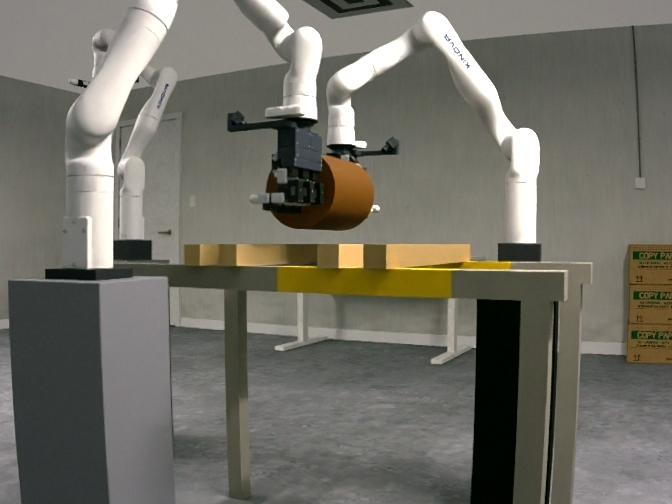

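Scene clock: 414.07 s.
Joint torques (N m): arm1=[-0.19 -0.56 -0.18 -8.02 0.06 -0.25 0.12] | arm2=[0.65 -1.79 0.7 -9.64 0.07 -0.06 -0.21] | arm3=[2.72 -24.65 2.27 -9.12 -0.09 1.18 0.29] | arm4=[1.34 -20.88 0.32 -7.87 0.23 0.88 -0.05]
Flange force (N): arm1=[-0.1 -0.3 0.9] | arm2=[-0.8 1.7 6.2] | arm3=[-6.9 1.2 13.4] | arm4=[-2.3 1.3 12.1]
move: arm3 done; arm4 done
Joint velocities: within noise
arm1, arm2: as last shown
arm3.joint_positions: joint1_rad=+0.934 joint2_rad=+0.596 joint3_rad=+0.000 joint4_rad=+1.491 joint5_rad=+0.000 joint6_rad=+1.054 joint7_rad=+2.326 hand_index_mcp=+0.780 hand_index_abd=+0.002 hand_index_pip=-0.708 hand_index_dip=+0.697 hand_middle_mcp=+0.787 hand_middle_abd=+0.002 hand_middle_pip=-0.710 hand_middle_dip=+0.698 hand_ring_mcp=+0.753 hand_ring_abd=+0.000 hand_ring_pip=-0.727 hand_ring_dip=+0.696 hand_thumb_cmc=-0.571 hand_thumb_axl=+0.679 hand_thumb_mcp=-0.287 hand_thumb_ipl=-0.347 hand_current_limit=+0.780 hand_speed=-0.600
arm3.joint_status: all done
arm3.hand_state: blocked,goal,blocked,goal,blocked,goal,blocked,goal,goal,goal,goal,goal,goal,goal,blocked,blocked
arm3.index_mcp_current_ma: 101
arm3.index_abd_current_ma: 3
arm3.index_pip_current_ma: 102
arm3.index_dip_current_ma: 2
arm3.middle_mcp_current_ma: 131
arm3.middle_abd_current_ma: 5
arm3.middle_pip_current_ma: 93
arm3.middle_dip_current_ma: 6
arm3.ring_mcp_current_ma: -2
arm3.ring_abd_current_ma: 0
arm3.ring_pip_current_ma: 28
arm3.ring_dip_current_ma: 0
arm3.thumb_cmc_current_ma: -1
arm3.thumb_axl_current_ma: 3
arm3.thumb_mcp_current_ma: 257
arm3.thumb_ipl_current_ma: 127
arm3.hand_goal_index_mcp: 0.754
arm3.hand_goal_index_abd: 0.000
arm3.hand_goal_index_pip: -0.736
arm3.hand_goal_index_dip: 0.696
arm3.hand_goal_middle_mcp: 0.754
arm3.hand_goal_middle_abd: 0.000
arm3.hand_goal_middle_pip: -0.736
arm3.hand_goal_middle_dip: 0.696
arm3.hand_goal_ring_mcp: 0.754
arm3.hand_goal_ring_abd: 0.000
arm3.hand_goal_ring_pip: -0.736
arm3.hand_goal_ring_dip: 0.696
arm3.hand_goal_thumb_cmc: -0.570
arm3.hand_goal_thumb_axl: 0.678
arm3.hand_goal_thumb_mcp: -0.336
arm3.hand_goal_thumb_ipl: -0.372
arm3.hand: x=+0.9026 y=-0.1616 z=+0.9454 quat_wxyz=(-0.001, -0.707, +0.707, -0.002) (m; scene frame)
arm4.joint_positions: joint1_rad=+0.857 joint2_rad=+0.545 joint3_rad=+0.000 joint4_rad=+1.784 joint5_rad=+0.000 joint6_rad=+0.813 joint7_rad=+2.305 hand_index_mcp=+0.770 hand_index_abd=+0.005 hand_index_pip=-0.717 hand_index_dip=+0.696 hand_middle_mcp=+0.780 hand_middle_abd=+0.005 hand_middle_pip=-0.711 hand_middle_dip=+0.696 hand_ring_mcp=+0.753 hand_ring_abd=+0.000 hand_ring_pip=-0.728 hand_ring_dip=+0.696 hand_thumb_cmc=-0.571 hand_thumb_axl=+0.678 hand_thumb_mcp=-0.302 hand_thumb_ipl=-0.350 hand_current_limit=+0.780 hand_speed=-0.600
arm4.joint_status: all done
arm4.hand_state: goal,goal,goal,goal,blocked,goal,blocked,goal,goal,goal,goal,goal,goal,goal,blocked,blocked
arm4.index_mcp_current_ma: 31
arm4.index_abd_current_ma: 5
arm4.index_pip_current_ma: 35
arm4.index_dip_current_ma: 0
arm4.middle_mcp_current_ma: 59
arm4.middle_abd_current_ma: 6
arm4.middle_pip_current_ma: 52
arm4.middle_dip_current_ma: 0
arm4.ring_mcp_current_ma: -1
arm4.ring_abd_current_ma: 0
arm4.ring_pip_current_ma: 11
arm4.ring_dip_current_ma: 0
arm4.thumb_cmc_current_ma: -1
arm4.thumb_axl_current_ma: 0
arm4.thumb_mcp_current_ma: 109
arm4.thumb_ipl_current_ma: 65
arm4.hand_goal_index_mcp: 0.754
arm4.hand_goal_index_abd: 0.000
arm4.hand_goal_index_pip: -0.736
arm4.hand_goal_index_dip: 0.696
arm4.hand_goal_middle_mcp: 0.754
arm4.hand_goal_middle_abd: 0.000
arm4.hand_goal_middle_pip: -0.736
arm4.hand_goal_middle_dip: 0.696
arm4.hand_goal_ring_mcp: 0.754
arm4.hand_goal_ring_abd: 0.000
arm4.hand_goal_ring_pip: -0.736
arm4.hand_goal_ring_dip: 0.696
arm4.hand_goal_thumb_cmc: -0.570
arm4.hand_goal_thumb_axl: 0.678
arm4.hand_goal_thumb_mcp: -0.336
arm4.hand_goal_thumb_ipl: -0.372
arm4.hand: x=+0.9895 y=+0.1619 z=+0.9449 quat_wxyz=(-0.006, +0.707, +0.707, -0.003) (m; scene frame)
pictures: none

Scene clock: 416.93 s.
Joint torques (N m): arm1=[-0.24 -0.61 -0.29 -7.99 0.12 -0.24 0.12] | arm2=[0.62 -1.79 0.74 -9.57 0.03 -0.05 -0.24] | arm3=[3.3 -28.68 2.62 -10.05 0.11 1.14 0.26] | arm4=[0.85 -17.65 -0.11 -6.86 0.06 0.9 0]
Flange force (N): arm1=[-0.1 -0.6 0.7] | arm2=[-0.9 1.6 5.9] | arm3=[-7.1 0.3 12.7] | arm4=[-2.1 0.7 12.5]
move: arm3 done; arm4 done
Joint velocities: within noise
arm1, arm2: as last shown
arm3.joint_positions: joint1_rad=+1.064 joint2_rad=+0.775 joint3_rad=+0.000 joint4_rad=+1.144 joint5_rad=+0.000 joint6_rad=+1.222 joint7_rad=+2.457 hand_index_mcp=+0.780 hand_index_abd=+0.002 hand_index_pip=-0.709 hand_index_dip=+0.697 hand_middle_mcp=+0.787 hand_middle_abd=+0.003 hand_middle_pip=-0.710 hand_middle_dip=+0.698 hand_ring_mcp=+0.753 hand_ring_abd=+0.000 hand_ring_pip=-0.727 hand_ring_dip=+0.696 hand_thumb_cmc=-0.571 hand_thumb_axl=+0.678 hand_thumb_mcp=-0.291 hand_thumb_ipl=-0.349 hand_current_limit=+0.780 hand_speed=-0.600
arm3.joint_status: all done
arm3.hand_state: blocked,goal,blocked,goal,blocked,goal,blocked,goal,goal,goal,goal,goal,goal,goal,blocked,blocked
arm3.index_mcp_current_ma: 99
arm3.index_abd_current_ma: 5
arm3.index_pip_current_ma: 98
arm3.index_dip_current_ma: 2
arm3.middle_mcp_current_ma: 132
arm3.middle_abd_current_ma: 8
arm3.middle_pip_current_ma: 93
arm3.middle_dip_current_ma: 6
arm3.ring_mcp_current_ma: -2
arm3.ring_abd_current_ma: 0
arm3.ring_pip_current_ma: 28
arm3.ring_dip_current_ma: 0
arm3.thumb_cmc_current_ma: -2
arm3.thumb_axl_current_ma: 0
arm3.thumb_mcp_current_ma: 231
arm3.thumb_ipl_current_ma: 116
arm3.hand_goal_index_mcp: 0.754
arm3.hand_goal_index_abd: 0.000
arm3.hand_goal_index_pip: -0.736
arm3.hand_goal_index_dip: 0.696
arm3.hand_goal_middle_mcp: 0.754
arm3.hand_goal_middle_abd: 0.000
arm3.hand_goal_middle_pip: -0.736
arm3.hand_goal_middle_dip: 0.696
arm3.hand_goal_ring_mcp: 0.754
arm3.hand_goal_ring_abd: 0.000
arm3.hand_goal_ring_pip: -0.736
arm3.hand_goal_ring_dip: 0.696
arm3.hand_goal_thumb_cmc: -0.570
arm3.hand_goal_thumb_axl: 0.678
arm3.hand_goal_thumb_mcp: -0.336
arm3.hand_goal_thumb_ipl: -0.372
arm3.hand: x=+1.0078 y=-0.1617 z=+0.9455 quat_wxyz=(-0.001, -0.707, +0.707, -0.002) (m; scene frame)
arm4.joint_positions: joint1_rad=+0.651 joint2_rad=+0.426 joint3_rad=+0.000 joint4_rad=+2.005 joint5_rad=+0.000 joint6_rad=+0.711 joint7_rad=+2.099 hand_index_mcp=+0.772 hand_index_abd=+0.004 hand_index_pip=-0.715 hand_index_dip=+0.696 hand_middle_mcp=+0.780 hand_middle_abd=+0.003 hand_middle_pip=-0.711 hand_middle_dip=+0.696 hand_ring_mcp=+0.753 hand_ring_abd=+0.000 hand_ring_pip=-0.728 hand_ring_dip=+0.696 hand_thumb_cmc=-0.572 hand_thumb_axl=+0.678 hand_thumb_mcp=-0.304 hand_thumb_ipl=-0.352 hand_current_limit=+0.780 hand_speed=-0.600
arm4.joint_status: all done
arm4.hand_state: goal,goal,blocked,goal,blocked,goal,blocked,goal,goal,goal,goal,goal,goal,goal,blocked,blocked
arm4.index_mcp_current_ma: 36
arm4.index_abd_current_ma: 3
arm4.index_pip_current_ma: 42
arm4.index_dip_current_ma: 0
arm4.middle_mcp_current_ma: 59
arm4.middle_abd_current_ma: 3
arm4.middle_pip_current_ma: 52
arm4.middle_dip_current_ma: 0
arm4.ring_mcp_current_ma: -1
arm4.ring_abd_current_ma: 0
arm4.ring_pip_current_ma: 11
arm4.ring_dip_current_ma: 0
arm4.thumb_cmc_current_ma: -1
arm4.thumb_axl_current_ma: 0
arm4.thumb_mcp_current_ma: 104
arm4.thumb_ipl_current_ma: 58
arm4.hand_goal_index_mcp: 0.754
arm4.hand_goal_index_abd: 0.000
arm4.hand_goal_index_pip: -0.736
arm4.hand_goal_index_dip: 0.696
arm4.hand_goal_middle_mcp: 0.754
arm4.hand_goal_middle_abd: 0.000
arm4.hand_goal_middle_pip: -0.736
arm4.hand_goal_middle_dip: 0.696
arm4.hand_goal_ring_mcp: 0.754
arm4.hand_goal_ring_abd: 0.000
arm4.hand_goal_ring_pip: -0.736
arm4.hand_goal_ring_dip: 0.696
arm4.hand_goal_thumb_cmc: -0.570
arm4.hand_goal_thumb_axl: 0.678
arm4.hand_goal_thumb_mcp: -0.336
arm4.hand_goal_thumb_ipl: -0.372
arm4.hand: x=+1.0947 y=+0.1619 z=+0.9450 quat_wxyz=(-0.006, +0.707, +0.707, -0.003) (m; scene frame)
pictures: cam_high, cam_low

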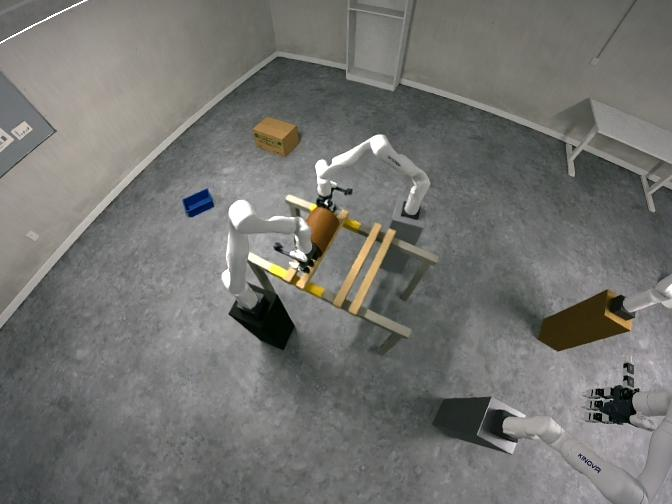

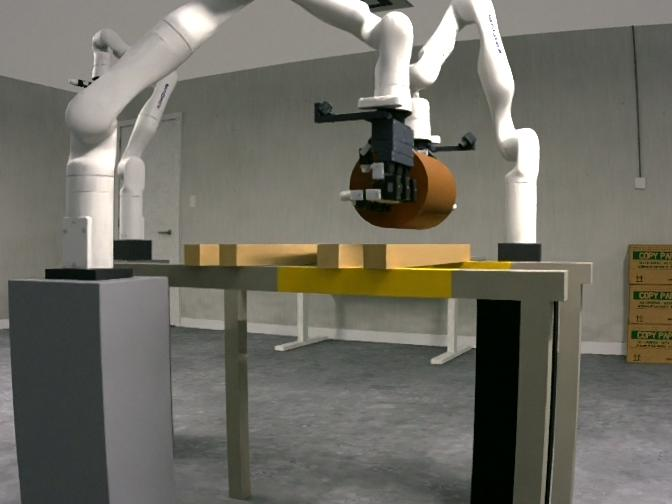

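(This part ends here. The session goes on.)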